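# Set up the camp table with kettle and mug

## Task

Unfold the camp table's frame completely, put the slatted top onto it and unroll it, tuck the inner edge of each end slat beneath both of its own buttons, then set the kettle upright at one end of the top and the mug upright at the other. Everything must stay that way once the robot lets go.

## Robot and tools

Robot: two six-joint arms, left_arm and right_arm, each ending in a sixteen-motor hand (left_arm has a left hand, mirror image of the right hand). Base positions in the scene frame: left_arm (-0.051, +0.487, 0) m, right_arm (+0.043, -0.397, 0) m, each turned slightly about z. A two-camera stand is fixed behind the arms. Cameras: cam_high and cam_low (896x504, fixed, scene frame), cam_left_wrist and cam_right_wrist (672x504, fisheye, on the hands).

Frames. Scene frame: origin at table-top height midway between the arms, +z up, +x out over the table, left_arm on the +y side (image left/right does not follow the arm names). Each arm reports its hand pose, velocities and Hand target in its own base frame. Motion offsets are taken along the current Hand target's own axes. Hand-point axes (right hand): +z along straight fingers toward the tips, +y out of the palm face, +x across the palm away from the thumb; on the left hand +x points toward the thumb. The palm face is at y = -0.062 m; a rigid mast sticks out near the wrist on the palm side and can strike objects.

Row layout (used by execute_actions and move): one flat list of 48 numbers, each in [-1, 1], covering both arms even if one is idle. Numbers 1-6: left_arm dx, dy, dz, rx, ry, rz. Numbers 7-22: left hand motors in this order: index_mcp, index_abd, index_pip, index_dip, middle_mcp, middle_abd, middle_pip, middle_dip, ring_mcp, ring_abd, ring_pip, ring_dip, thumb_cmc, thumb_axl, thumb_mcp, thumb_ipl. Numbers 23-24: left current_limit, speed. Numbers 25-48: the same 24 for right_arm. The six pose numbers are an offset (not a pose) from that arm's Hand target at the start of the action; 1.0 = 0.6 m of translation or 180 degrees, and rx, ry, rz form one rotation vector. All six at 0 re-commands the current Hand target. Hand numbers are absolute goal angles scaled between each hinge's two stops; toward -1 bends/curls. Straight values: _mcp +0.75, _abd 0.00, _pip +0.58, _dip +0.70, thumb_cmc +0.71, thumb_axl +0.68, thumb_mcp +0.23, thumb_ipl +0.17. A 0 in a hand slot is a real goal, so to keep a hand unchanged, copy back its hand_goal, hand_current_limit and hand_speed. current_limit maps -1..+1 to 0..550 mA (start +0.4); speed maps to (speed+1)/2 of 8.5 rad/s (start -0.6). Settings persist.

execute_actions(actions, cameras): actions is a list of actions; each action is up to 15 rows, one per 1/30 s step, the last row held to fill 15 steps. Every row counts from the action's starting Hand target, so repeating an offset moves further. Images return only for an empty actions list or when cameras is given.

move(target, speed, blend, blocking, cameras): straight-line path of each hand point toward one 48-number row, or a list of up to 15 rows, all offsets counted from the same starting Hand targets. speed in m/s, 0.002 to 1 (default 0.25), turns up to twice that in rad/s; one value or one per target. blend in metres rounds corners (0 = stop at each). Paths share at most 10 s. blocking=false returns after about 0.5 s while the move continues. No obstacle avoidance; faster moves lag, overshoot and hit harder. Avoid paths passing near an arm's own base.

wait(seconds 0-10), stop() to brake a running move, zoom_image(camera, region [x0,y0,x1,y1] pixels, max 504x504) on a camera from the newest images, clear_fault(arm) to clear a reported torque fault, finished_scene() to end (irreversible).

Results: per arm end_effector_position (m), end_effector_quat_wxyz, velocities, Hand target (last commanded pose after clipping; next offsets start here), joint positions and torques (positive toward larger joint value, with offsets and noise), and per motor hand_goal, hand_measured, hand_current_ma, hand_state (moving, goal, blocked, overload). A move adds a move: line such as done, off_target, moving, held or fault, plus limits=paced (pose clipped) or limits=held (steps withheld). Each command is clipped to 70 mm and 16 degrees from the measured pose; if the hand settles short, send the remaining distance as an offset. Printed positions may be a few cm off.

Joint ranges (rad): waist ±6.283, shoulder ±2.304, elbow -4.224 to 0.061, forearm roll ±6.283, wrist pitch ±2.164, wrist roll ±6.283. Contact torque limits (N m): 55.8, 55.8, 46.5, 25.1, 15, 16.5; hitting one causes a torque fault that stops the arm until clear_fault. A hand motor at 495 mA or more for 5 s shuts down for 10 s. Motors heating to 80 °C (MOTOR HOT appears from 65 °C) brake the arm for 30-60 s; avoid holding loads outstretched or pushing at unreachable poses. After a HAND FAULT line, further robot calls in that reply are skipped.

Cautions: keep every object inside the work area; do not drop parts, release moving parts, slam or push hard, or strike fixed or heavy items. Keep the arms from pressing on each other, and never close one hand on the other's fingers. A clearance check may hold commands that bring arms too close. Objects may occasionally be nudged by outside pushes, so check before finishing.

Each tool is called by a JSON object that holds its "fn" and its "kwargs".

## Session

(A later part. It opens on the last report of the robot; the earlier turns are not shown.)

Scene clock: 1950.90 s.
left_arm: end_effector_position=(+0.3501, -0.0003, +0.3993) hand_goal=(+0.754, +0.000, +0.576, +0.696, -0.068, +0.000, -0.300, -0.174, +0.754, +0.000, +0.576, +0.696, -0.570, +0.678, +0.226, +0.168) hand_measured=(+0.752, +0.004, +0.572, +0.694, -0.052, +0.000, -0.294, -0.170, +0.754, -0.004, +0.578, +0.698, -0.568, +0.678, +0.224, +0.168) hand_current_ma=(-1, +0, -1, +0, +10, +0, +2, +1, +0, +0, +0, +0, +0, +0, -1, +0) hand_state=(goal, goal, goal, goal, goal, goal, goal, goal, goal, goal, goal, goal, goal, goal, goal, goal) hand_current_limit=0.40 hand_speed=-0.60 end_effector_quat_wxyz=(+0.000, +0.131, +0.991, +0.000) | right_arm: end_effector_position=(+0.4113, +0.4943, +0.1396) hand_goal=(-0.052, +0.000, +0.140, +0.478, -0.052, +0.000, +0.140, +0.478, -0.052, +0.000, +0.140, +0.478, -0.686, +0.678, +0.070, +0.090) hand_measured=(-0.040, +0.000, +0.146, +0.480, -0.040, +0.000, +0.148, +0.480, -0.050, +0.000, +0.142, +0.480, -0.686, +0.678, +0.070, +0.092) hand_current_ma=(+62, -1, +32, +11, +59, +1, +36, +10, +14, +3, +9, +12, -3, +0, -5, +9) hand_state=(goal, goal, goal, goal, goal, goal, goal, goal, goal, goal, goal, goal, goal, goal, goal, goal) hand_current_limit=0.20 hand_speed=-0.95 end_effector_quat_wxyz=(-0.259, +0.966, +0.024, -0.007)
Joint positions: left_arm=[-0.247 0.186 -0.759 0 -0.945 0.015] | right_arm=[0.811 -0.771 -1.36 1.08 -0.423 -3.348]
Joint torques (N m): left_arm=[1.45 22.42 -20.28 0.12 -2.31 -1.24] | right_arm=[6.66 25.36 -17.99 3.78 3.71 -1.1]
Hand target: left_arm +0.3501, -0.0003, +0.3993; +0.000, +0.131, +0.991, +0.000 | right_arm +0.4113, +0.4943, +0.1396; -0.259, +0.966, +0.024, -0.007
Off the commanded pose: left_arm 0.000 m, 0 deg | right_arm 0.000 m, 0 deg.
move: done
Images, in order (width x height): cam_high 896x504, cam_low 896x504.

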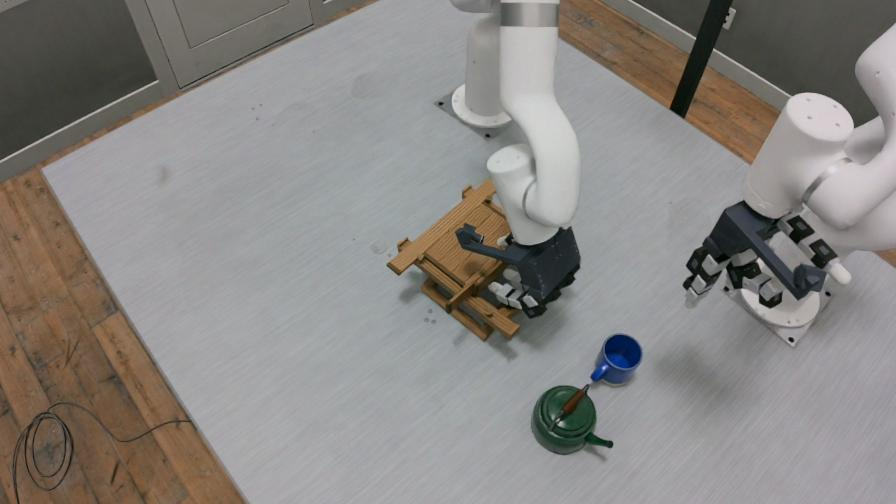

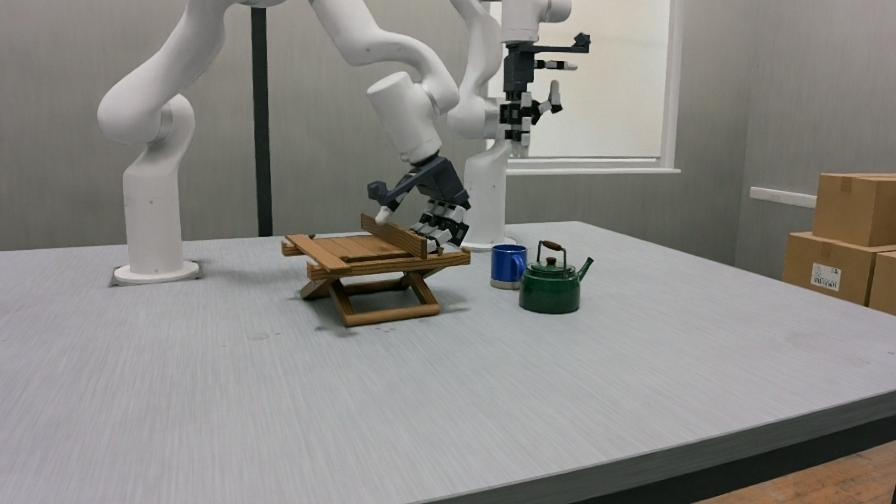

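{"fn": "move", "kwargs": {"target": [[0,0,0,0,0,0,0.754,0,0.576,0.696,-0.068,0,-0.3,-0.174,0.754,0,0.576,0.696,-0.571,0.678,0.226,0.168,0.4,-0.6,0,0,0,0,0,0,-0.03,0,0.139,0.478,-0.03,0,0.139,0.478,-0.03,0,0.139,0.478,-0.686,0.678,0.2,0.17,0.2,-0.85],[0,0,0,0,0,0,0.754,0,0.576,0.696,-0.068,0,-0.3,-0.174,0.754,0,0.576,0.696,-0.571,0.678,0.226,0.168,0.4,-0.6,0,-0.01732,0.01,0,0,0,-0.03,0,0.139,0.478,-0.03,0,0.139,0.478,-0.03,0,0.139,0.478,-0.686,0.678,0.2,0.17,0.2,-0.85]], "speed": 0.03, "cameras": ["cam_high","cam_low"]}}

{"fn": "zoom_image", "kwargs": {"camera": "cam_low", "region": [340, 200, 480, 290]}}

Scene clock: 1998.63 s.
left_arm: end_effector_position=(+0.3501, -0.0003, +0.3993) hand_goal=(+0.754, +0.000, +0.576, +0.696, -0.068, +0.000, -0.300, -0.174, +0.754, +0.000, +0.576, +0.696, -0.570, +0.678, +0.226, +0.168) hand_measured=(+0.752, +0.004, +0.572, +0.694, -0.052, +0.000, -0.294, -0.170, +0.754, -0.004, +0.578, +0.698, -0.568, +0.678, +0.224, +0.168) hand_current_ma=(-1, +0, -1, +0, +10, +0, +2, +1, +0, +0, +0, +0, +0, +0, -1, +0) hand_state=(goal, goal, goal, goal, goal, goal, goal, goal, goal, goal, goal, goal, goal, goal, goal, goal) hand_current_limit=0.40 hand_speed=-0.60 end_effector_quat_wxyz=(+0.000, +0.131, +0.991, +0.000) | right_arm: end_effector_position=(+0.4108, +0.5063, +0.1396) hand_goal=(-0.030, +0.000, +0.140, +0.478, -0.030, +0.000, +0.140, +0.478, -0.030, +0.000, +0.140, +0.478, -0.686, +0.678, +0.200, +0.170) hand_measured=(-0.028, +0.000, +0.146, +0.480, -0.028, +0.000, +0.148, +0.480, -0.048, +0.002, +0.134, +0.480, -0.686, +0.678, +0.190, +0.166) hand_current_ma=(+11, -1, +32, +11, +10, +1, +35, +10, -89, +11, -25, +12, -3, +0, -60, -23) hand_state=(goal, goal, goal, goal, goal, goal, goal, goal, goal, goal, goal, goal, goal, goal, goal, goal) hand_current_limit=0.20 hand_speed=-0.85 end_effector_quat_wxyz=(-0.259, +0.966, +0.024, -0.007)
Joint positions: left_arm=[-0.247 0.186 -0.759 0 -0.945 0.015] | right_arm=[0.825 -0.789 -1.39 1.057 -0.423 -3.311]
Joint torques (N m): left_arm=[-0.78 23.82 -20.08 -1.47 -2.42 -1.03] | right_arm=[7.59 24.71 -19.09 -2.25 3.05 0.96]
Hand target: left_arm +0.3501, -0.0003, +0.3993; +0.000, +0.131, +0.991, +0.000 | right_arm +0.4107, +0.5063, +0.1396; -0.259, +0.966, +0.024, -0.007
Off the commanded pose: left_arm 0.000 m, 0 deg | right_arm 0.000 m, 0 deg.
move: done
Images, in order (width x height): cam_high 896x504, cam_low 896x504.

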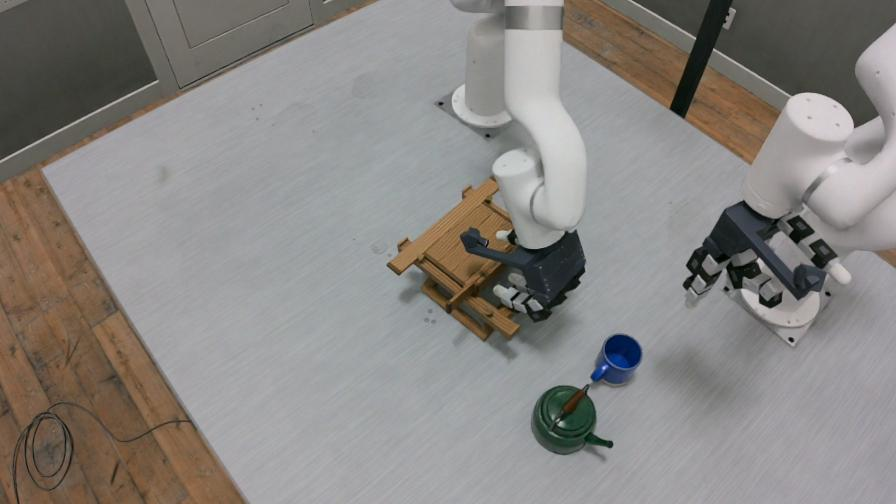

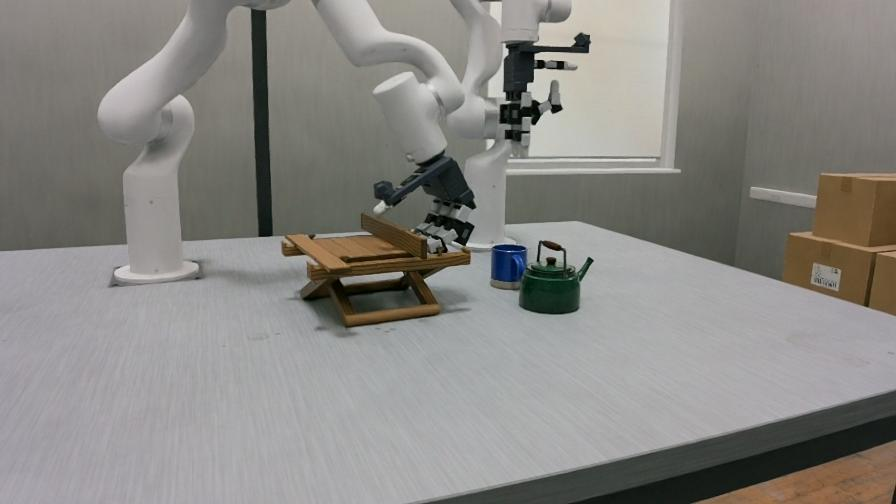

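Scaled by 3.600 from the camera's 896x504 image, which has a finer 1280x720 frame.

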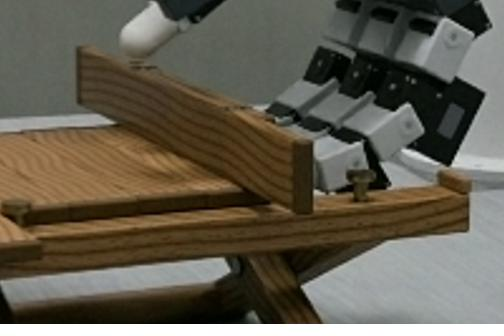

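{"fn": "move", "kwargs": {"target": [[0,0,0,0,0,0,0.754,0,0.576,0.696,-0.068,0,-0.3,-0.174,0.754,0,0.576,0.696,-0.571,0.678,0.226,0.168,0.4,-0.6,0,-0.05,-0.0866,0,0,0,-0.03,0,0.139,0.478,-0.03,0,0.139,0.478,-0.03,0,0.139,0.478,-0.686,0.678,0.2,0.17,0.2,-0.85],[0,0,0,0,0,0,0.754,0,0.576,0.696,-0.068,0,-0.3,-0.174,0.754,0,0.576,0.696,-0.571,0.678,0.226,0.168,0.4,-0.6,0,-0.0287,-0.2074,0.3334,0,0,-0.03,0,0.139,0.478,-0.03,0,0.139,0.478,-0.03,0,0.139,0.478,-0.686,0.678,0.2,0.17,0.2,-0.85]], "speed": 0.1, "cameras": ["cam_high","cam_low"]}}

{"fn": "zoom_image", "kwargs": {"camera": "cam_low", "region": [340, 200, 480, 290]}}

{"fn": "zoom_image", "kwargs": {"camera": "cam_high", "region": [440, 225, 530, 295]}}

Scene clock: 2014.07 s.
left_arm: end_effector_position=(+0.3501, -0.0003, +0.3993) hand_goal=(+0.754, +0.000, +0.576, +0.696, -0.068, +0.000, -0.300, -0.174, +0.754, +0.000, +0.576, +0.696, -0.570, +0.678, +0.226, +0.168) hand_measured=(+0.752, +0.004, +0.572, +0.694, -0.052, +0.000, -0.294, -0.170, +0.754, -0.004, +0.578, +0.698, -0.568, +0.678, +0.224, +0.168) hand_current_ma=(-1, +0, -1, +0, +10, +0, +2, +1, +0, +0, +0, +0, +0, +0, -1, +0) hand_state=(goal, goal, goal, goal, goal, goal, goal, goal, goal, goal, goal, goal, goal, goal, goal, goal) hand_current_limit=0.40 hand_speed=-0.60 end_effector_quat_wxyz=(+0.000, +0.131, +0.991, +0.000) | right_arm: end_effector_position=(+0.4132, +0.4590, +0.2559) hand_goal=(-0.030, +0.000, +0.140, +0.478, -0.030, +0.000, +0.140, +0.478, -0.030, +0.000, +0.140, +0.478, -0.686, +0.678, +0.200, +0.170) hand_measured=(-0.032, +0.000, +0.142, +0.480, -0.032, +0.000, +0.142, +0.480, -0.032, +0.002, +0.140, +0.480, -0.686, +0.678, +0.198, +0.168) hand_current_ma=(-13, -1, +11, +11, -12, +1, +13, +10, -14, +11, -3, +12, -3, +0, -12, -13) hand_state=(goal, goal, goal, goal, goal, goal, goal, goal, goal, goal, goal, goal, goal, goal, goal, goal) hand_current_limit=0.20 hand_speed=-0.85 end_effector_quat_wxyz=(+0.707, -0.707, -0.017, +0.018)
Joint positions: left_arm=[-0.247 0.186 -0.759 0 -0.945 0.015] | right_arm=[0.494 -0.593 -0.95 1.991 -1.42 -4.387]
Joint torques (N m): left_arm=[0.23 22.47 -20.6 -0.27 -2.34 -1.04] | right_arm=[-8.66 20.28 -7.13 3.56 -6.32 -1.18]
Hand target: left_arm +0.3501, -0.0003, +0.3993; +0.000, +0.131, +0.991, +0.000 | right_arm +0.4132, +0.4590, +0.2559; +0.707, -0.707, -0.017, +0.018
Off the commanded pose: left_arm 0.000 m, 0 deg | right_arm 0.000 m, 0 deg.
move: done
Images, in order (width x height): cam_high 896x504, cam_low 896x504.

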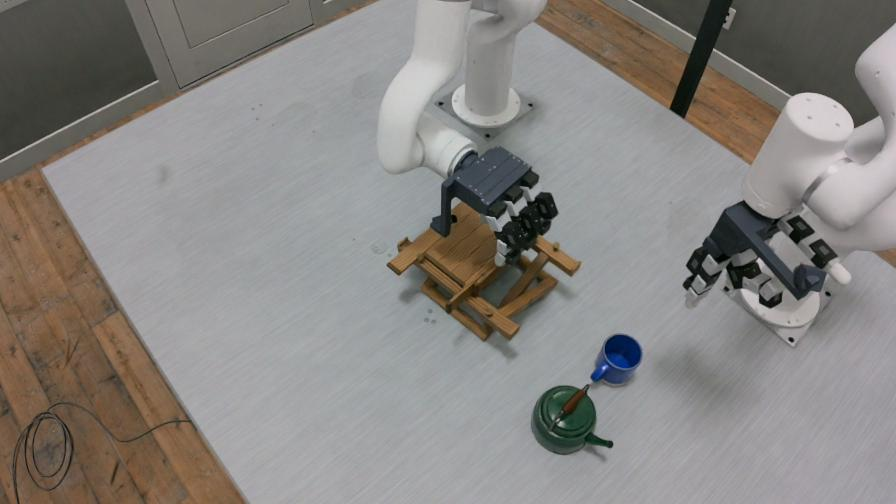

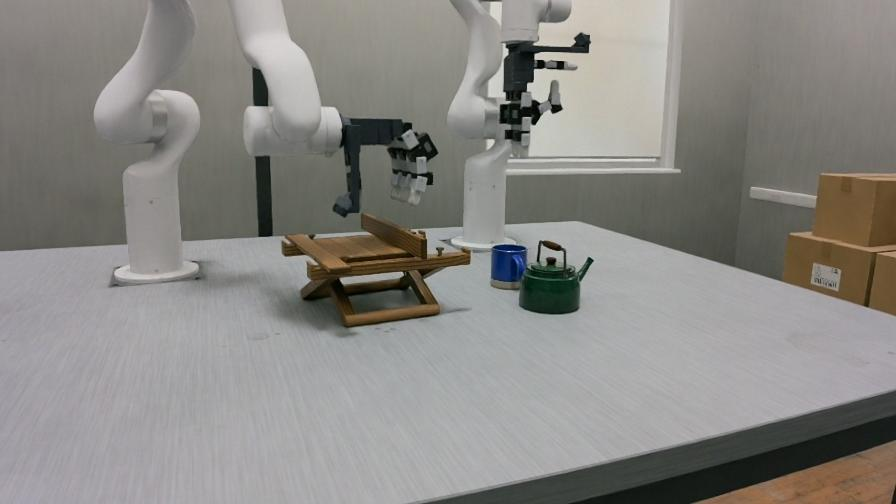

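Scaled by 3.600 from the camera's 896x504 image, which has a finer 1280x720 frame.

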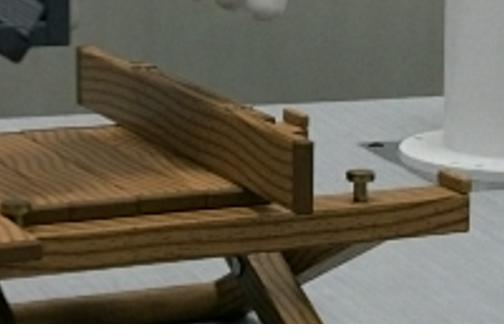

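Scaled by 5.600 from the camera's 896x504 image, which has a finer 1280x720 frame.

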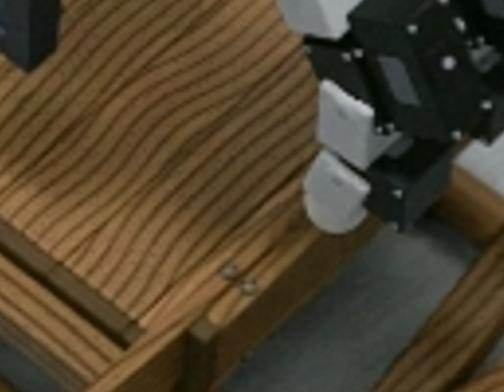

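{"fn": "zoom_image", "kwargs": {"camera": "cam_low", "region": [325, 235, 435, 275]}}

{"fn": "zoom_image", "kwargs": {"camera": "cam_high", "region": [415, 215, 495, 275]}}

Scaled by 4.582 from the camera's 896x504 image, which has a finer 1280x720 frame.

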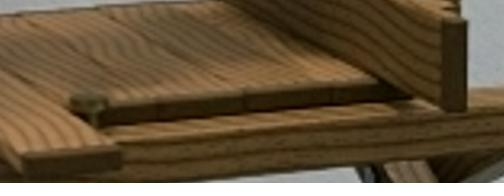

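Scaled by 6.300 from the camera's 896x504 image, which has a finer 1280x720 frame.

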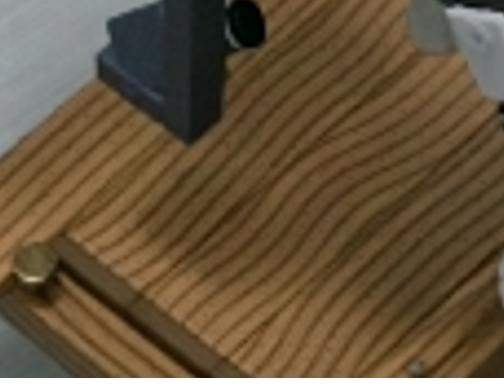

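{"fn": "move", "kwargs": {"target": [[0,0,0,0,0,0,0.754,0,0.576,0.696,-0.068,0,-0.3,-0.174,0.754,0,0.576,0.696,-0.571,0.678,0.226,0.168,0.4,-0.6,0,0,0,0,0,0,0.3,0,0.139,0.478,0.3,0,0.139,0.478,0.3,0,0.139,0.478,-0.686,0.678,0.2,0.17,0.2,-0.8],[0,0,0,0,0,0,0.754,0,0.576,0.696,-0.068,0,-0.3,-0.174,0.754,0,0.576,0.696,-0.571,0.678,0.226,0.168,0.4,-0.6,0,0.0832,-0.0033,0,0,0,0.3,0,0.139,0.478,0.3,0,0.139,0.478,0.3,0,0.139,0.478,-0.686,0.678,0.2,0.17,0.2,-0.8]], "speed": 0.08}}

{"fn": "execute_actions", "kwargs": {"actions": [[[0,0,0,0,0,0,0.754,0,0.576,0.696,-0.068,0,-0.3,-0.174,0.754,0,0.576,0.696,-0.571,0.678,0.226,0.168,0.4,-0.6,0,0,0,0,0,0,0.04,0,0.139,0.478,0.04,0,0.139,0.478,0.04,0,0.139,0.478,-0.686,0.678,0.2,0.17,0.25,-0.85]],[[0,0,0,0,0,0,0.754,0,0.576,0.696,-0.068,0,-0.3,-0.174,0.754,0,0.576,0.696,-0.571,0.678,0.226,0.168,0.4,-0.6,0,0,0,0,0,0,0.04,0,0.139,0.478,0.04,0,0.139,0.478,0.04,0,0.139,0.478,-0.686,0.678,0.05,0.11,0.25,-0.9]]], "cameras": ["cam_high","cam_low"]}}

{"fn": "zoom_image", "kwargs": {"camera": "cam_low", "region": [340, 200, 480, 290]}}

{"fn": "zoom_image", "kwargs": {"camera": "cam_high", "region": [440, 225, 530, 295]}}

Scene clock: 2075.03 s.
left_arm: end_effector_position=(+0.3501, -0.0003, +0.3993) hand_goal=(+0.754, +0.000, +0.576, +0.696, -0.068, +0.000, -0.300, -0.174, +0.754, +0.000, +0.576, +0.696, -0.570, +0.678, +0.226, +0.168) hand_measured=(+0.752, +0.004, +0.572, +0.694, -0.052, +0.000, -0.294, -0.170, +0.754, -0.004, +0.578, +0.698, -0.568, +0.678, +0.224, +0.168) hand_current_ma=(-1, +0, -1, +0, +10, +0, +2, +1, +0, +0, +0, +0, +0, +0, -1, +0) hand_state=(goal, goal, goal, goal, goal, goal, goal, goal, goal, goal, goal, goal, goal, goal, goal, goal) hand_current_limit=0.40 hand_speed=-0.60 end_effector_quat_wxyz=(+0.000, +0.131, +0.991, +0.000) | right_arm: end_effector_position=(+0.4132, +0.4571, +0.2060) hand_goal=(+0.300, +0.000, +0.140, +0.478, +0.300, +0.000, +0.140, +0.478, +0.300, +0.000, +0.140, +0.478, -0.686, +0.678, +0.200, +0.170) hand_measured=(+0.282, +0.000, +0.142, +0.480, +0.282, +0.000, +0.142, +0.480, +0.280, +0.002, +0.140, +0.480, -0.686, +0.678, +0.198, +0.168) hand_current_ma=(-93, -1, +6, +11, -88, +1, +7, +10, -100, +11, -3, +12, -3, +0, -12, -12) hand_state=(goal, goal, goal, goal, goal, goal, goal, goal, goal, goal, goal, goal, goal, goal, goal, goal) hand_current_limit=0.20 hand_speed=-0.80 end_effector_quat_wxyz=(+0.707, -0.707, -0.017, +0.018)
Joint positions: left_arm=[-0.247 0.186 -0.759 0 -0.945 0.015] | right_arm=[0.49 -0.697 -0.961 1.999 -1.46 -4.472]
Joint torques (N m): left_arm=[-0.3 21.53 -19.95 -0.15 -2.63 -1.26] | right_arm=[-9.02 21.58 -15.58 3.13 -6.4 -1.28]
Hand target: left_arm +0.3501, -0.0003, +0.3993; +0.000, +0.131, +0.991, +0.000 | right_arm +0.4132, +0.4570, +0.2060; +0.707, -0.707, -0.017, +0.018
Off the commanded pose: left_arm 0.000 m, 0 deg | right_arm 0.000 m, 0 deg.
move: done

Scene clock: 2076.33 s.
left_arm: end_effector_position=(+0.3501, -0.0003, +0.3993) hand_goal=(+0.754, +0.000, +0.576, +0.696, -0.068, +0.000, -0.300, -0.174, +0.754, +0.000, +0.576, +0.696, -0.570, +0.678, +0.226, +0.168) hand_measured=(+0.752, +0.004, +0.572, +0.694, -0.052, +0.000, -0.294, -0.170, +0.754, -0.004, +0.578, +0.698, -0.568, +0.678, +0.224, +0.168) hand_current_ma=(-1, +0, -1, +0, +10, +0, +2, +1, +0, +0, +0, +0, +0, +0, -1, +0) hand_state=(goal, goal, goal, goal, goal, goal, goal, goal, goal, goal, goal, goal, goal, goal, goal, goal) hand_current_limit=0.40 hand_speed=-0.60 end_effector_quat_wxyz=(+0.000, +0.131, +0.991, +0.000) | right_arm: end_effector_position=(+0.4132, +0.4570, +0.2060) hand_goal=(+0.040, +0.000, +0.140, +0.478, +0.040, +0.000, +0.140, +0.478, +0.040, +0.000, +0.140, +0.478, -0.686, +0.678, +0.050, +0.110) hand_measured=(+0.036, +0.000, +0.142, +0.480, +0.036, +0.000, +0.142, +0.480, +0.036, +0.002, +0.140, +0.480, -0.686, +0.678, +0.054, +0.112) hand_current_ma=(-18, -1, +6, +11, -17, +1, +7, +10, -19, +11, -3, +12, -3, +0, +29, +16) hand_state=(goal, goal, goal, goal, goal, goal, goal, goal, goal, goal, goal, goal, goal, goal, goal, goal) hand_current_limit=0.25 hand_speed=-0.90 end_effector_quat_wxyz=(+0.707, -0.707, -0.017, +0.018)
Joint positions: left_arm=[-0.247 0.186 -0.759 0 -0.945 0.015] | right_arm=[0.49 -0.697 -0.961 1.999 -1.46 -4.472]
Joint torques (N m): left_arm=[1.82 21.76 -20.58 -0.52 -2.44 -1.1] | right_arm=[-8.48 21.19 -14.73 2.8 -5.65 -1.09]
Hand target: left_arm +0.3501, -0.0003, +0.3993; +0.000, +0.131, +0.991, +0.000 | right_arm +0.4132, +0.4570, +0.2060; +0.707, -0.707, -0.017, +0.018
Off the commanded pose: left_arm 0.000 m, 0 deg | right_arm 0.000 m, 0 deg.
Step readings (end_effector_position of left_arm | right_arm):
0: (+0.3501, -0.0003, +0.3993) | (+0.4132, +0.4571, +0.2060)
1: (+0.3501, -0.0003, +0.3993) | (+0.4132, +0.4571, +0.2060)
2: (+0.3501, -0.0003, +0.3993) | (+0.4132, +0.4571, +0.2060)
4: (+0.3501, -0.0003, +0.3993) | (+0.4132, +0.4571, +0.2060)
8: (+0.3501, -0.0003, +0.3993) | (+0.4132, +0.4571, +0.2060)
15: (+0.3501, -0.0003, +0.3993) | (+0.4132, +0.4571, +0.2060)
16: (+0.3501, -0.0003, +0.3993) | (+0.4132, +0.4571, +0.2060)
17: (+0.3501, -0.0003, +0.3993) | (+0.4132, +0.4570, +0.2060)
19: (+0.3501, -0.0003, +0.3993) | (+0.4132, +0.4570, +0.2060)
23: (+0.3501, -0.0003, +0.3993) | (+0.4132, +0.4570, +0.2060)
30: (+0.3501, -0.0003, +0.3993) | (+0.4132, +0.4570, +0.2060)
Images, in order (width x height): cam_high 896x504, cam_low 896x504.

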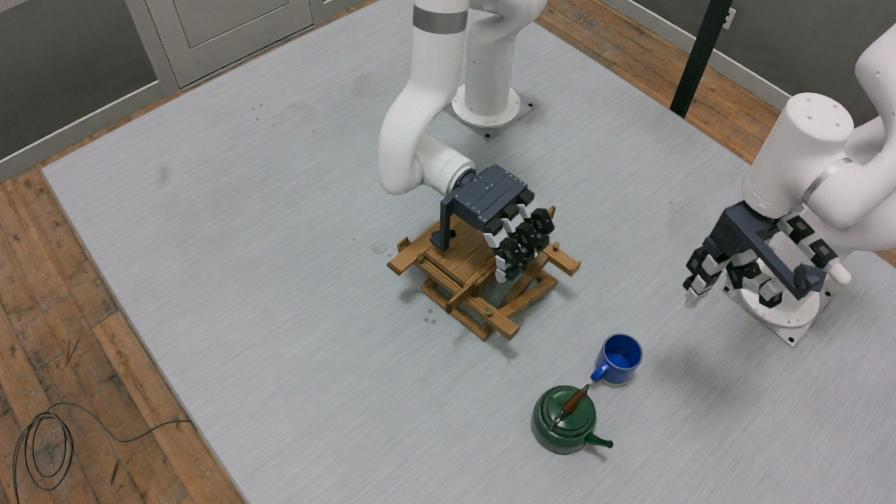

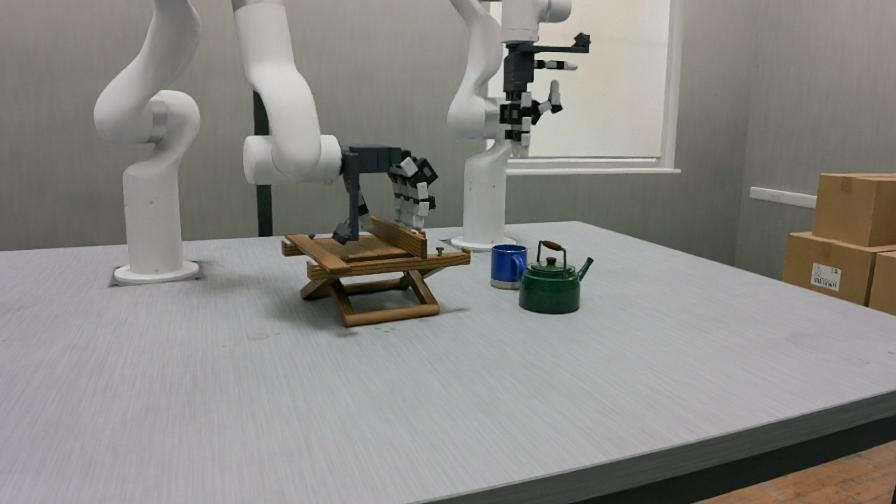

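Scaled by 3.600 from the camera's 896x504 image, which has a finer 1280x720 frame.

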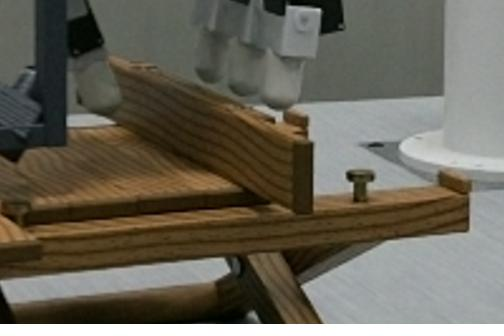

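Scaled by 5.600 from the camera's 896x504 image, which has a finer 1280x720 frame.

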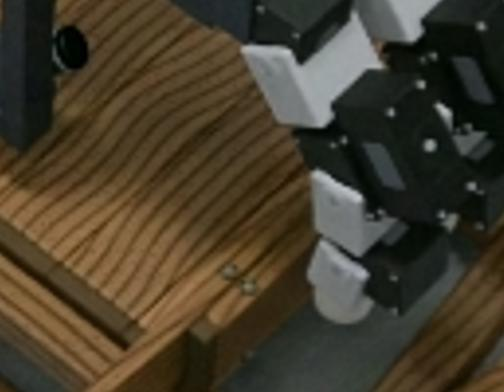

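{"fn": "execute_actions", "kwargs": {"actions": [[[0,0,0,0,0,0,0.754,0,0.576,0.696,-0.068,0,-0.3,-0.174,0.754,0,0.576,0.696,-0.571,0.678,0.226,0.168,0.4,-0.6,0,0,0,0,0,0,-0.03,0,0.139,0.478,-0.03,0,0.139,0.478,-0.03,0,0.139,0.478,-0.686,0.678,0.05,0.11,0.18,-0.95]],[[0,0,0,0,0,0,0.754,0,0.576,0.696,-0.068,0,-0.3,-0.174,0.754,0,0.576,0.696,-0.571,0.678,0.226,0.168,0.4,-0.6,0,0,0,0,0,0,-0.06,0,0.139,0.478,-0.06,0,0.139,0.478,-0.06,0,0.139,0.478,-0.686,0.678,0.05,0.11,0.18,-0.95]]], "cameras": ["cam_high","cam_low"]}}

{"fn": "zoom_image", "kwargs": {"camera": "cam_low", "region": [340, 200, 480, 290]}}

{"fn": "zoom_image", "kwargs": {"camera": "cam_high", "region": [440, 225, 530, 295]}}

Scene clock: 2083.07 s.
left_arm: end_effector_position=(+0.3501, -0.0003, +0.3993) hand_goal=(+0.754, +0.000, +0.576, +0.696, -0.068, +0.000, -0.300, -0.174, +0.754, +0.000, +0.576, +0.696, -0.570, +0.678, +0.226, +0.168) hand_measured=(+0.752, +0.004, +0.572, +0.694, -0.052, +0.000, -0.294, -0.170, +0.754, -0.004, +0.578, +0.698, -0.568, +0.678, +0.224, +0.168) hand_current_ma=(-1, +0, -1, +0, +10, +0, +2, +1, +0, +0, +0, +0, +0, +0, -1, +0) hand_state=(goal, goal, goal, goal, goal, goal, goal, goal, goal, goal, goal, goal, goal, goal, goal, goal) hand_current_limit=0.40 hand_speed=-0.60 end_effector_quat_wxyz=(+0.000, +0.131, +0.991, +0.000) | right_arm: end_effector_position=(+0.4132, +0.4570, +0.2060) hand_goal=(-0.060, +0.000, +0.140, +0.478, -0.060, +0.000, +0.140, +0.478, -0.060, +0.000, +0.140, +0.478, -0.686, +0.678, +0.050, +0.110) hand_measured=(-0.044, +0.000, +0.142, +0.480, -0.048, +0.000, +0.142, +0.480, -0.052, +0.002, +0.140, +0.480, -0.686, +0.678, +0.054, +0.112) hand_current_ma=(+85, -1, +13, +11, +63, +1, +11, +10, +44, +11, +3, +12, -3, +0, +29, +16) hand_state=(goal, goal, goal, goal, goal, goal, goal, goal, goal, goal, goal, goal, goal, goal, goal, goal) hand_current_limit=0.18 hand_speed=-0.95 end_effector_quat_wxyz=(+0.707, -0.707, -0.017, +0.018)
Joint positions: left_arm=[-0.247 0.186 -0.759 0 -0.945 0.015] | right_arm=[0.49 -0.697 -0.961 1.999 -1.46 -4.472]
Joint torques (N m): left_arm=[-1.71 22.8 -20.16 -0.44 -2.38 -1.09] | right_arm=[-7.26 24.27 -13.47 2.99 -3.68 -1.15]
Hand target: left_arm +0.3501, -0.0003, +0.3993; +0.000, +0.131, +0.991, +0.000 | right_arm +0.4132, +0.4570, +0.2060; +0.707, -0.707, -0.017, +0.018
Off the commanded pose: left_arm 0.000 m, 0 deg | right_arm 0.000 m, 0 deg.
Step readings (end_effector_position of left_arm | right_arm):
0: (+0.3501, -0.0003, +0.3993) | (+0.4132, +0.4570, +0.2060)
1: (+0.3501, -0.0003, +0.3993) | (+0.4132, +0.4570, +0.2060)
2: (+0.3501, -0.0003, +0.3993) | (+0.4132, +0.4570, +0.2060)
4: (+0.3501, -0.0003, +0.3993) | (+0.4132, +0.4570, +0.2060)
8: (+0.3501, -0.0003, +0.3993) | (+0.4132, +0.4570, +0.2060)
15: (+0.3501, -0.0003, +0.3993) | (+0.4132, +0.4570, +0.2060)
16: (+0.3501, -0.0003, +0.3993) | (+0.4132, +0.4570, +0.2060)
17: (+0.3501, -0.0003, +0.3993) | (+0.4132, +0.4570, +0.2060)
19: (+0.3501, -0.0003, +0.3993) | (+0.4132, +0.4570, +0.2060)
23: (+0.3501, -0.0003, +0.3993) | (+0.4132, +0.4570, +0.2060)
30: (+0.3501, -0.0003, +0.3993) | (+0.4132, +0.4570, +0.2060)
Images, in order (width x height): cam_high 896x504, cam_low 896x504.

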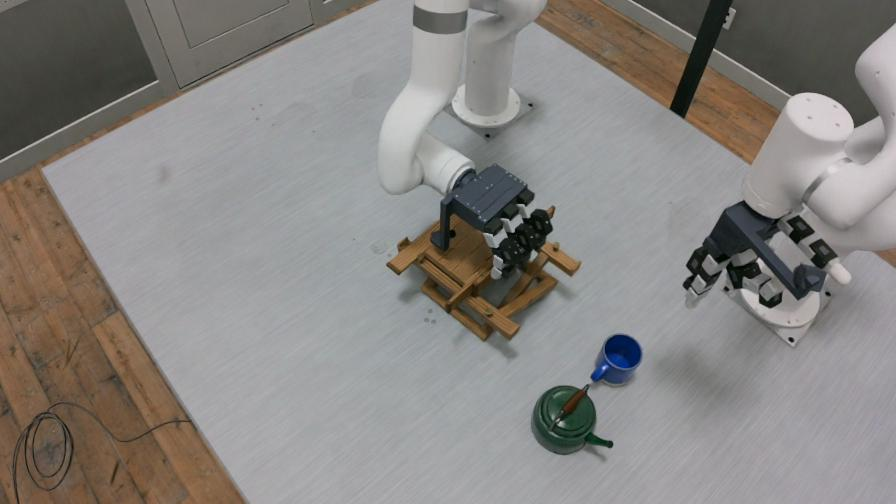

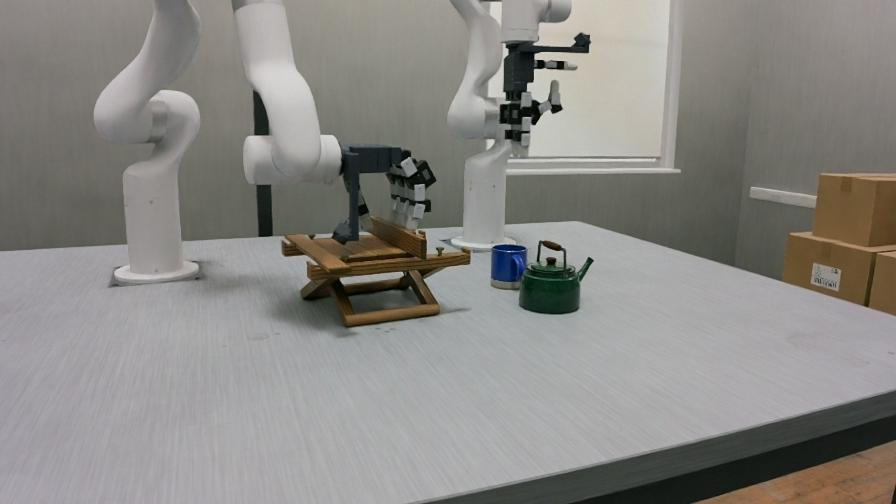

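Scaled by 3.600 from the camera's 896x504 image, which has a finer 1280x720 frame.

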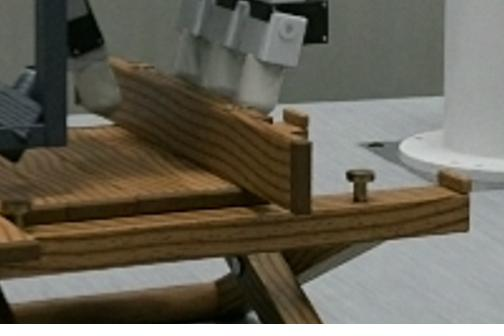

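Scaled by 5.600 from the camera's 896x504 image, which has a finer 1280x720 frame.

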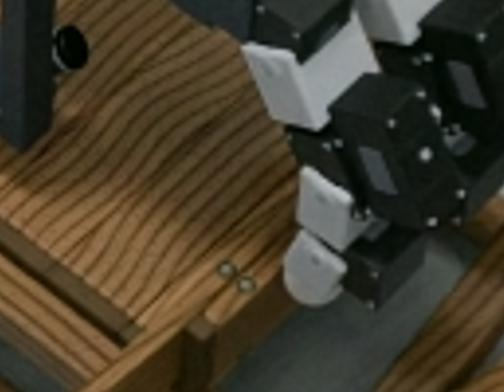

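{"fn": "execute_actions", "kwargs": {"actions": [[[0,0,0,0,0,0,0.754,0,0.576,0.696,-0.068,0,-0.3,-0.174,0.754,0,0.576,0.696,-0.571,0.678,0.226,0.168,0.4,-0.6,0,0,0,0,0,0,-0.06,0,0.139,0.478,-0.06,0,0.139,0.478,-0.06,0,0.139,0.478,-0.686,0.678,0.02,0.09,0.18,-0.95]],[[0,0,0,0,0,0,0.754,0,0.576,0.696,-0.068,0,-0.3,-0.174,0.754,0,0.576,0.696,-0.571,0.678,0.226,0.168,0.4,-0.6,0,0,0,0,0,0,-0.06,0,0.139,0.478,-0.06,0,0.139,0.478,-0.06,0,0.139,0.478,-0.686,0.678,-0.01,0.06,0.18,-0.95]]], "cameras": ["cam_high","cam_low"]}}

{"fn": "zoom_image", "kwargs": {"camera": "cam_low", "region": [340, 200, 480, 290]}}

Scene clock: 2089.77 s.
left_arm: end_effector_position=(+0.3501, -0.0003, +0.3993) hand_goal=(+0.754, +0.000, +0.576, +0.696, -0.068, +0.000, -0.300, -0.174, +0.754, +0.000, +0.576, +0.696, -0.570, +0.678, +0.226, +0.168) hand_measured=(+0.752, +0.004, +0.572, +0.694, -0.052, +0.000, -0.294, -0.170, +0.754, -0.004, +0.578, +0.698, -0.568, +0.678, +0.224, +0.168) hand_current_ma=(-1, +0, -1, +0, +10, +0, +2, +1, +0, +0, +0, +0, +0, +0, -1, +0) hand_state=(goal, goal, goal, goal, goal, goal, goal, goal, goal, goal, goal, goal, goal, goal, goal, goal) hand_current_limit=0.40 hand_speed=-0.60 end_effector_quat_wxyz=(+0.000, +0.131, +0.991, +0.000) | right_arm: end_effector_position=(+0.4132, +0.4570, +0.2060) hand_goal=(-0.060, +0.000, +0.140, +0.478, -0.060, +0.000, +0.140, +0.478, -0.060, +0.000, +0.140, +0.478, -0.686, +0.678, -0.010, +0.060) hand_measured=(-0.044, +0.000, +0.142, +0.480, -0.048, +0.000, +0.142, +0.480, -0.052, +0.002, +0.140, +0.480, -0.686, +0.678, -0.004, +0.064) hand_current_ma=(+85, -1, +13, +11, +63, +1, +11, +10, +44, +11, +3, +12, -3, +0, +35, +20) hand_state=(goal, goal, goal, goal, goal, goal, goal, goal, goal, goal, goal, goal, goal, goal, goal, goal) hand_current_limit=0.18 hand_speed=-0.95 end_effector_quat_wxyz=(+0.707, -0.707, -0.017, +0.018)
Joint positions: left_arm=[-0.247 0.186 -0.759 0 -0.945 0.015] | right_arm=[0.49 -0.697 -0.961 1.999 -1.46 -4.472]
Joint torques (N m): left_arm=[-0.44 21.76 -20.33 -0.44 -2.23 -1.17] | right_arm=[-3.62 24.91 -10.47 3.06 -1.4 -1.12]
Hand target: left_arm +0.3501, -0.0003, +0.3993; +0.000, +0.131, +0.991, +0.000 | right_arm +0.4132, +0.4570, +0.2060; +0.707, -0.707, -0.017, +0.018
Off the commanded pose: left_arm 0.000 m, 0 deg | right_arm 0.000 m, 0 deg.
Step readings (end_effector_position of left_arm | right_arm):
0: (+0.3501, -0.0003, +0.3993) | (+0.4132, +0.4570, +0.2060)
1: (+0.3501, -0.0003, +0.3993) | (+0.4132, +0.4570, +0.2060)
2: (+0.3501, -0.0003, +0.3993) | (+0.4132, +0.4570, +0.2060)
4: (+0.3501, -0.0003, +0.3993) | (+0.4132, +0.4570, +0.2060)
8: (+0.3501, -0.0003, +0.3993) | (+0.4132, +0.4570, +0.2060)
15: (+0.3501, -0.0003, +0.3993) | (+0.4132, +0.4570, +0.2060)
16: (+0.3501, -0.0003, +0.3993) | (+0.4132, +0.4570, +0.2060)
17: (+0.3501, -0.0003, +0.3993) | (+0.4132, +0.4570, +0.2060)
19: (+0.3501, -0.0003, +0.3993) | (+0.4132, +0.4570, +0.2060)
23: (+0.3501, -0.0003, +0.3993) | (+0.4132, +0.4570, +0.2060)
30: (+0.3501, -0.0003, +0.3993) | (+0.4132, +0.4570, +0.2060)
Images, in order (width x height): cam_high 896x504, cam_low 896x504.

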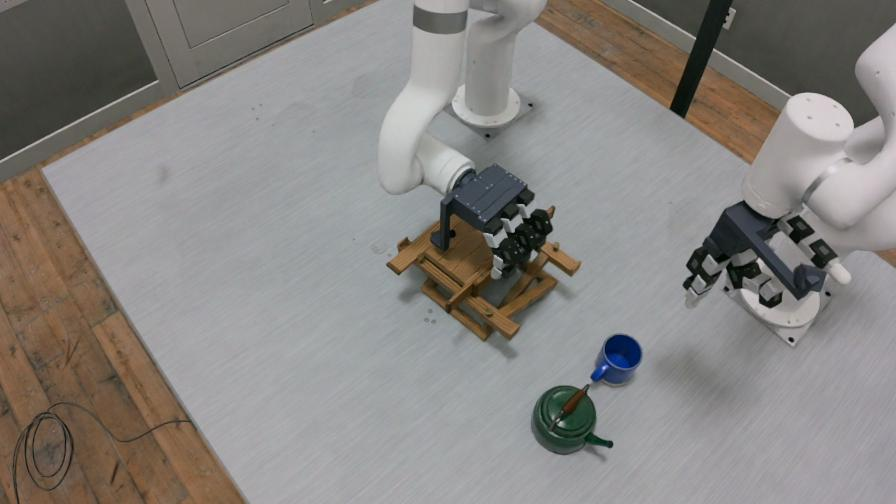

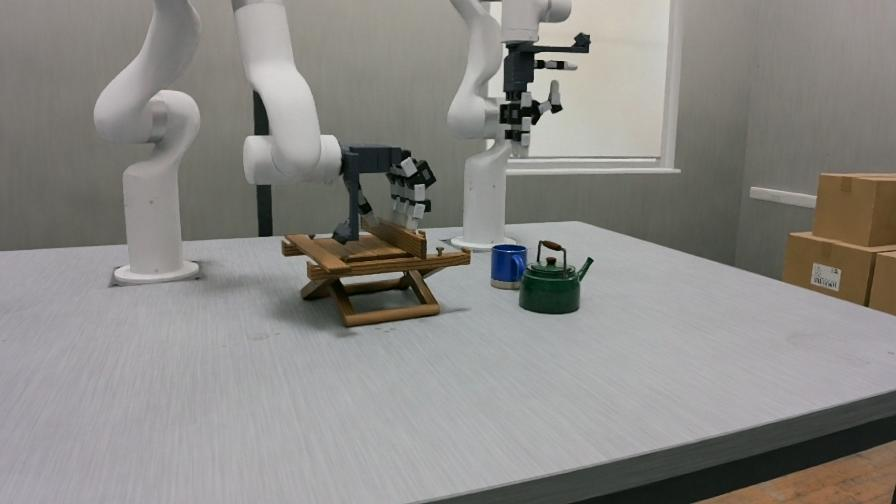

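Scaled by 3.600 from the camera's 896x504 image, which has a finer 1280x720 frame.

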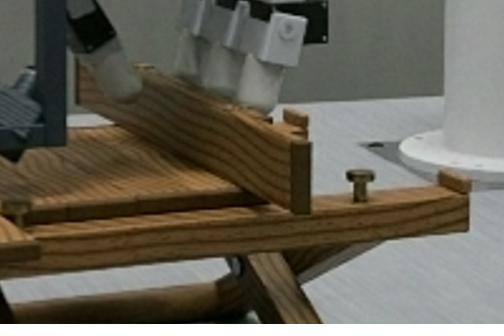

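{"fn": "execute_actions", "kwargs": {"actions": [[[0,0,0,0,0,0,0.754,0,0.576,0.696,-0.068,0,-0.3,-0.174,0.754,0,0.576,0.696,-0.571,0.678,0.226,0.168,0.4,-0.6,0,0,0,0,0,0,-0.06,0,0.139,0.478,-0.06,0,0.139,0.478,-0.06,0,0.139,0.478,-0.686,0.678,-0.08,0.01,0.18,-0.95]],[[0,0,0,0,0,0,0.754,0,0.576,0.696,-0.068,0,-0.3,-0.174,0.754,0,0.576,0.696,-0.571,0.678,0.226,0.168,0.4,-0.6,0,0,0,0,0,0,-0.07,0,0.139,0.478,-0.07,0,0.139,0.478,-0.07,0,0.139,0.478,-0.686,0.678,-0.13,-0.01,0.18,-0.95]]], "cameras": ["cam_high","cam_low"]}}

{"fn": "zoom_image", "kwargs": {"camera": "cam_low", "region": [340, 200, 480, 290]}}

{"fn": "zoom_image", "kwargs": {"camera": "cam_high", "region": [385, 185, 525, 295]}}

Scene clock: 2097.37 s.
left_arm: end_effector_position=(+0.3501, -0.0003, +0.3993) hand_goal=(+0.754, +0.000, +0.576, +0.696, -0.068, +0.000, -0.300, -0.174, +0.754, +0.000, +0.576, +0.696, -0.570, +0.678, +0.226, +0.168) hand_measured=(+0.752, +0.004, +0.572, +0.694, -0.052, +0.000, -0.294, -0.170, +0.754, -0.004, +0.578, +0.698, -0.568, +0.678, +0.224, +0.168) hand_current_ma=(-1, +0, -1, +0, +10, +0, +2, +1, +0, +0, +0, +0, +0, +0, -1, +0) hand_state=(goal, goal, goal, goal, goal, goal, goal, goal, goal, goal, goal, goal, goal, goal, goal, goal) hand_current_limit=0.40 hand_speed=-0.60 end_effector_quat_wxyz=(+0.000, +0.131, +0.991, +0.000) | right_arm: end_effector_position=(+0.4132, +0.4570, +0.2060) hand_goal=(-0.070, +0.000, +0.140, +0.478, -0.070, +0.000, +0.140, +0.478, -0.070, +0.000, +0.140, +0.478, -0.686, +0.678, -0.130, -0.010) hand_measured=(-0.052, +0.000, +0.144, +0.480, -0.056, +0.000, +0.142, +0.480, -0.060, +0.002, +0.142, +0.480, -0.686, +0.678, -0.122, -0.006) hand_current_ma=(+89, -1, +15, +11, +66, +1, +13, +10, +46, +11, +5, +12, -3, +0, +45, +23) hand_state=(goal, goal, goal, goal, goal, goal, goal, goal, goal, goal, goal, goal, goal, goal, goal, goal) hand_current_limit=0.18 hand_speed=-0.95 end_effector_quat_wxyz=(+0.707, -0.707, -0.017, +0.018)
Joint positions: left_arm=[-0.247 0.186 -0.759 0 -0.945 0.015] | right_arm=[0.49 -0.697 -0.961 1.999 -1.46 -4.472]
Joint torques (N m): left_arm=[0.21 21.44 -19.24 -0.77 -2.45 -1.14] | right_arm=[-3.4 27.81 -7.86 3.13 0.69 -1.27]
Hand target: left_arm +0.3501, -0.0003, +0.3993; +0.000, +0.131, +0.991, +0.000 | right_arm +0.4132, +0.4570, +0.2060; +0.707, -0.707, -0.017, +0.018
Off the commanded pose: left_arm 0.000 m, 0 deg | right_arm 0.000 m, 0 deg.
Step readings (end_effector_position of left_arm | right_arm):
0: (+0.3501, -0.0003, +0.3993) | (+0.4132, +0.4570, +0.2060)
1: (+0.3501, -0.0003, +0.3993) | (+0.4132, +0.4570, +0.2060)
2: (+0.3501, -0.0003, +0.3993) | (+0.4132, +0.4570, +0.2060)
4: (+0.3501, -0.0003, +0.3993) | (+0.4132, +0.4570, +0.2060)
8: (+0.3501, -0.0003, +0.3993) | (+0.4132, +0.4570, +0.2060)
15: (+0.3501, -0.0003, +0.3993) | (+0.4132, +0.4570, +0.2060)
16: (+0.3501, -0.0003, +0.3993) | (+0.4132, +0.4570, +0.2060)
17: (+0.3501, -0.0003, +0.3993) | (+0.4132, +0.4570, +0.2060)
19: (+0.3501, -0.0003, +0.3993) | (+0.4132, +0.4570, +0.2060)
23: (+0.3501, -0.0003, +0.3993) | (+0.4132, +0.4570, +0.2060)
30: (+0.3501, -0.0003, +0.3993) | (+0.4132, +0.4570, +0.2060)
Images, in order (width x height): cam_high 896x504, cam_low 896x504.

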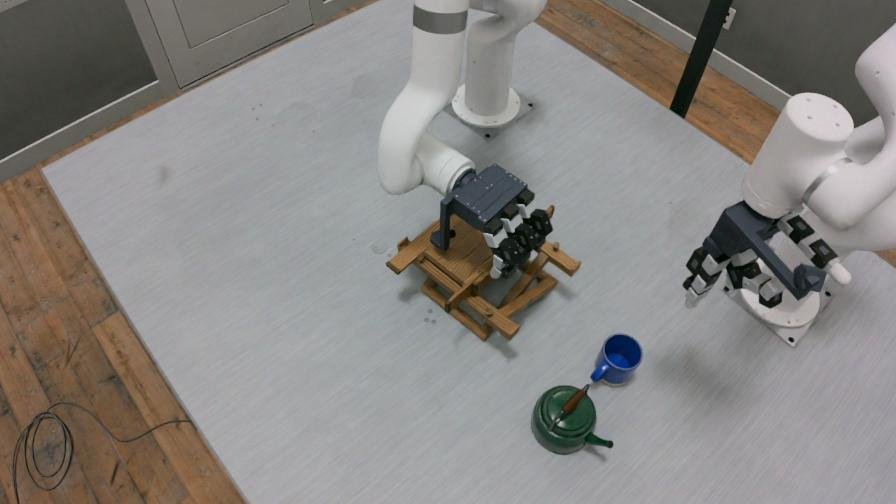

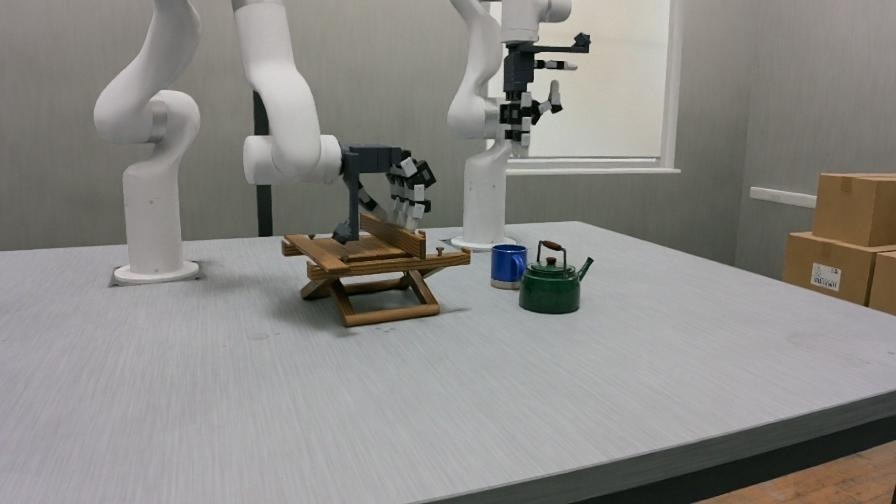

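Scaled by 3.600 from the camera's 896x504 image, which has a finer 1280x720 frame.

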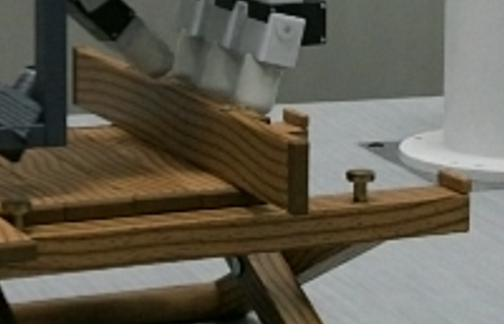

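Scaled by 3.600 from the camera's 896x504 image, which has a finer 1280x720 frame.

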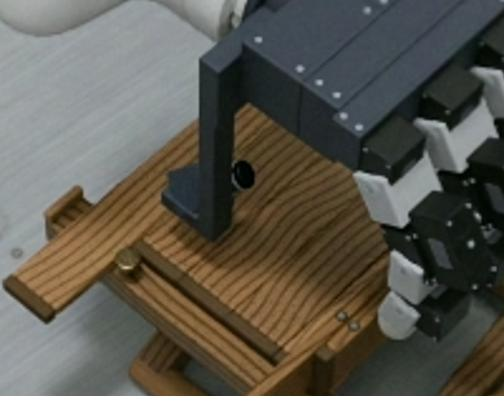

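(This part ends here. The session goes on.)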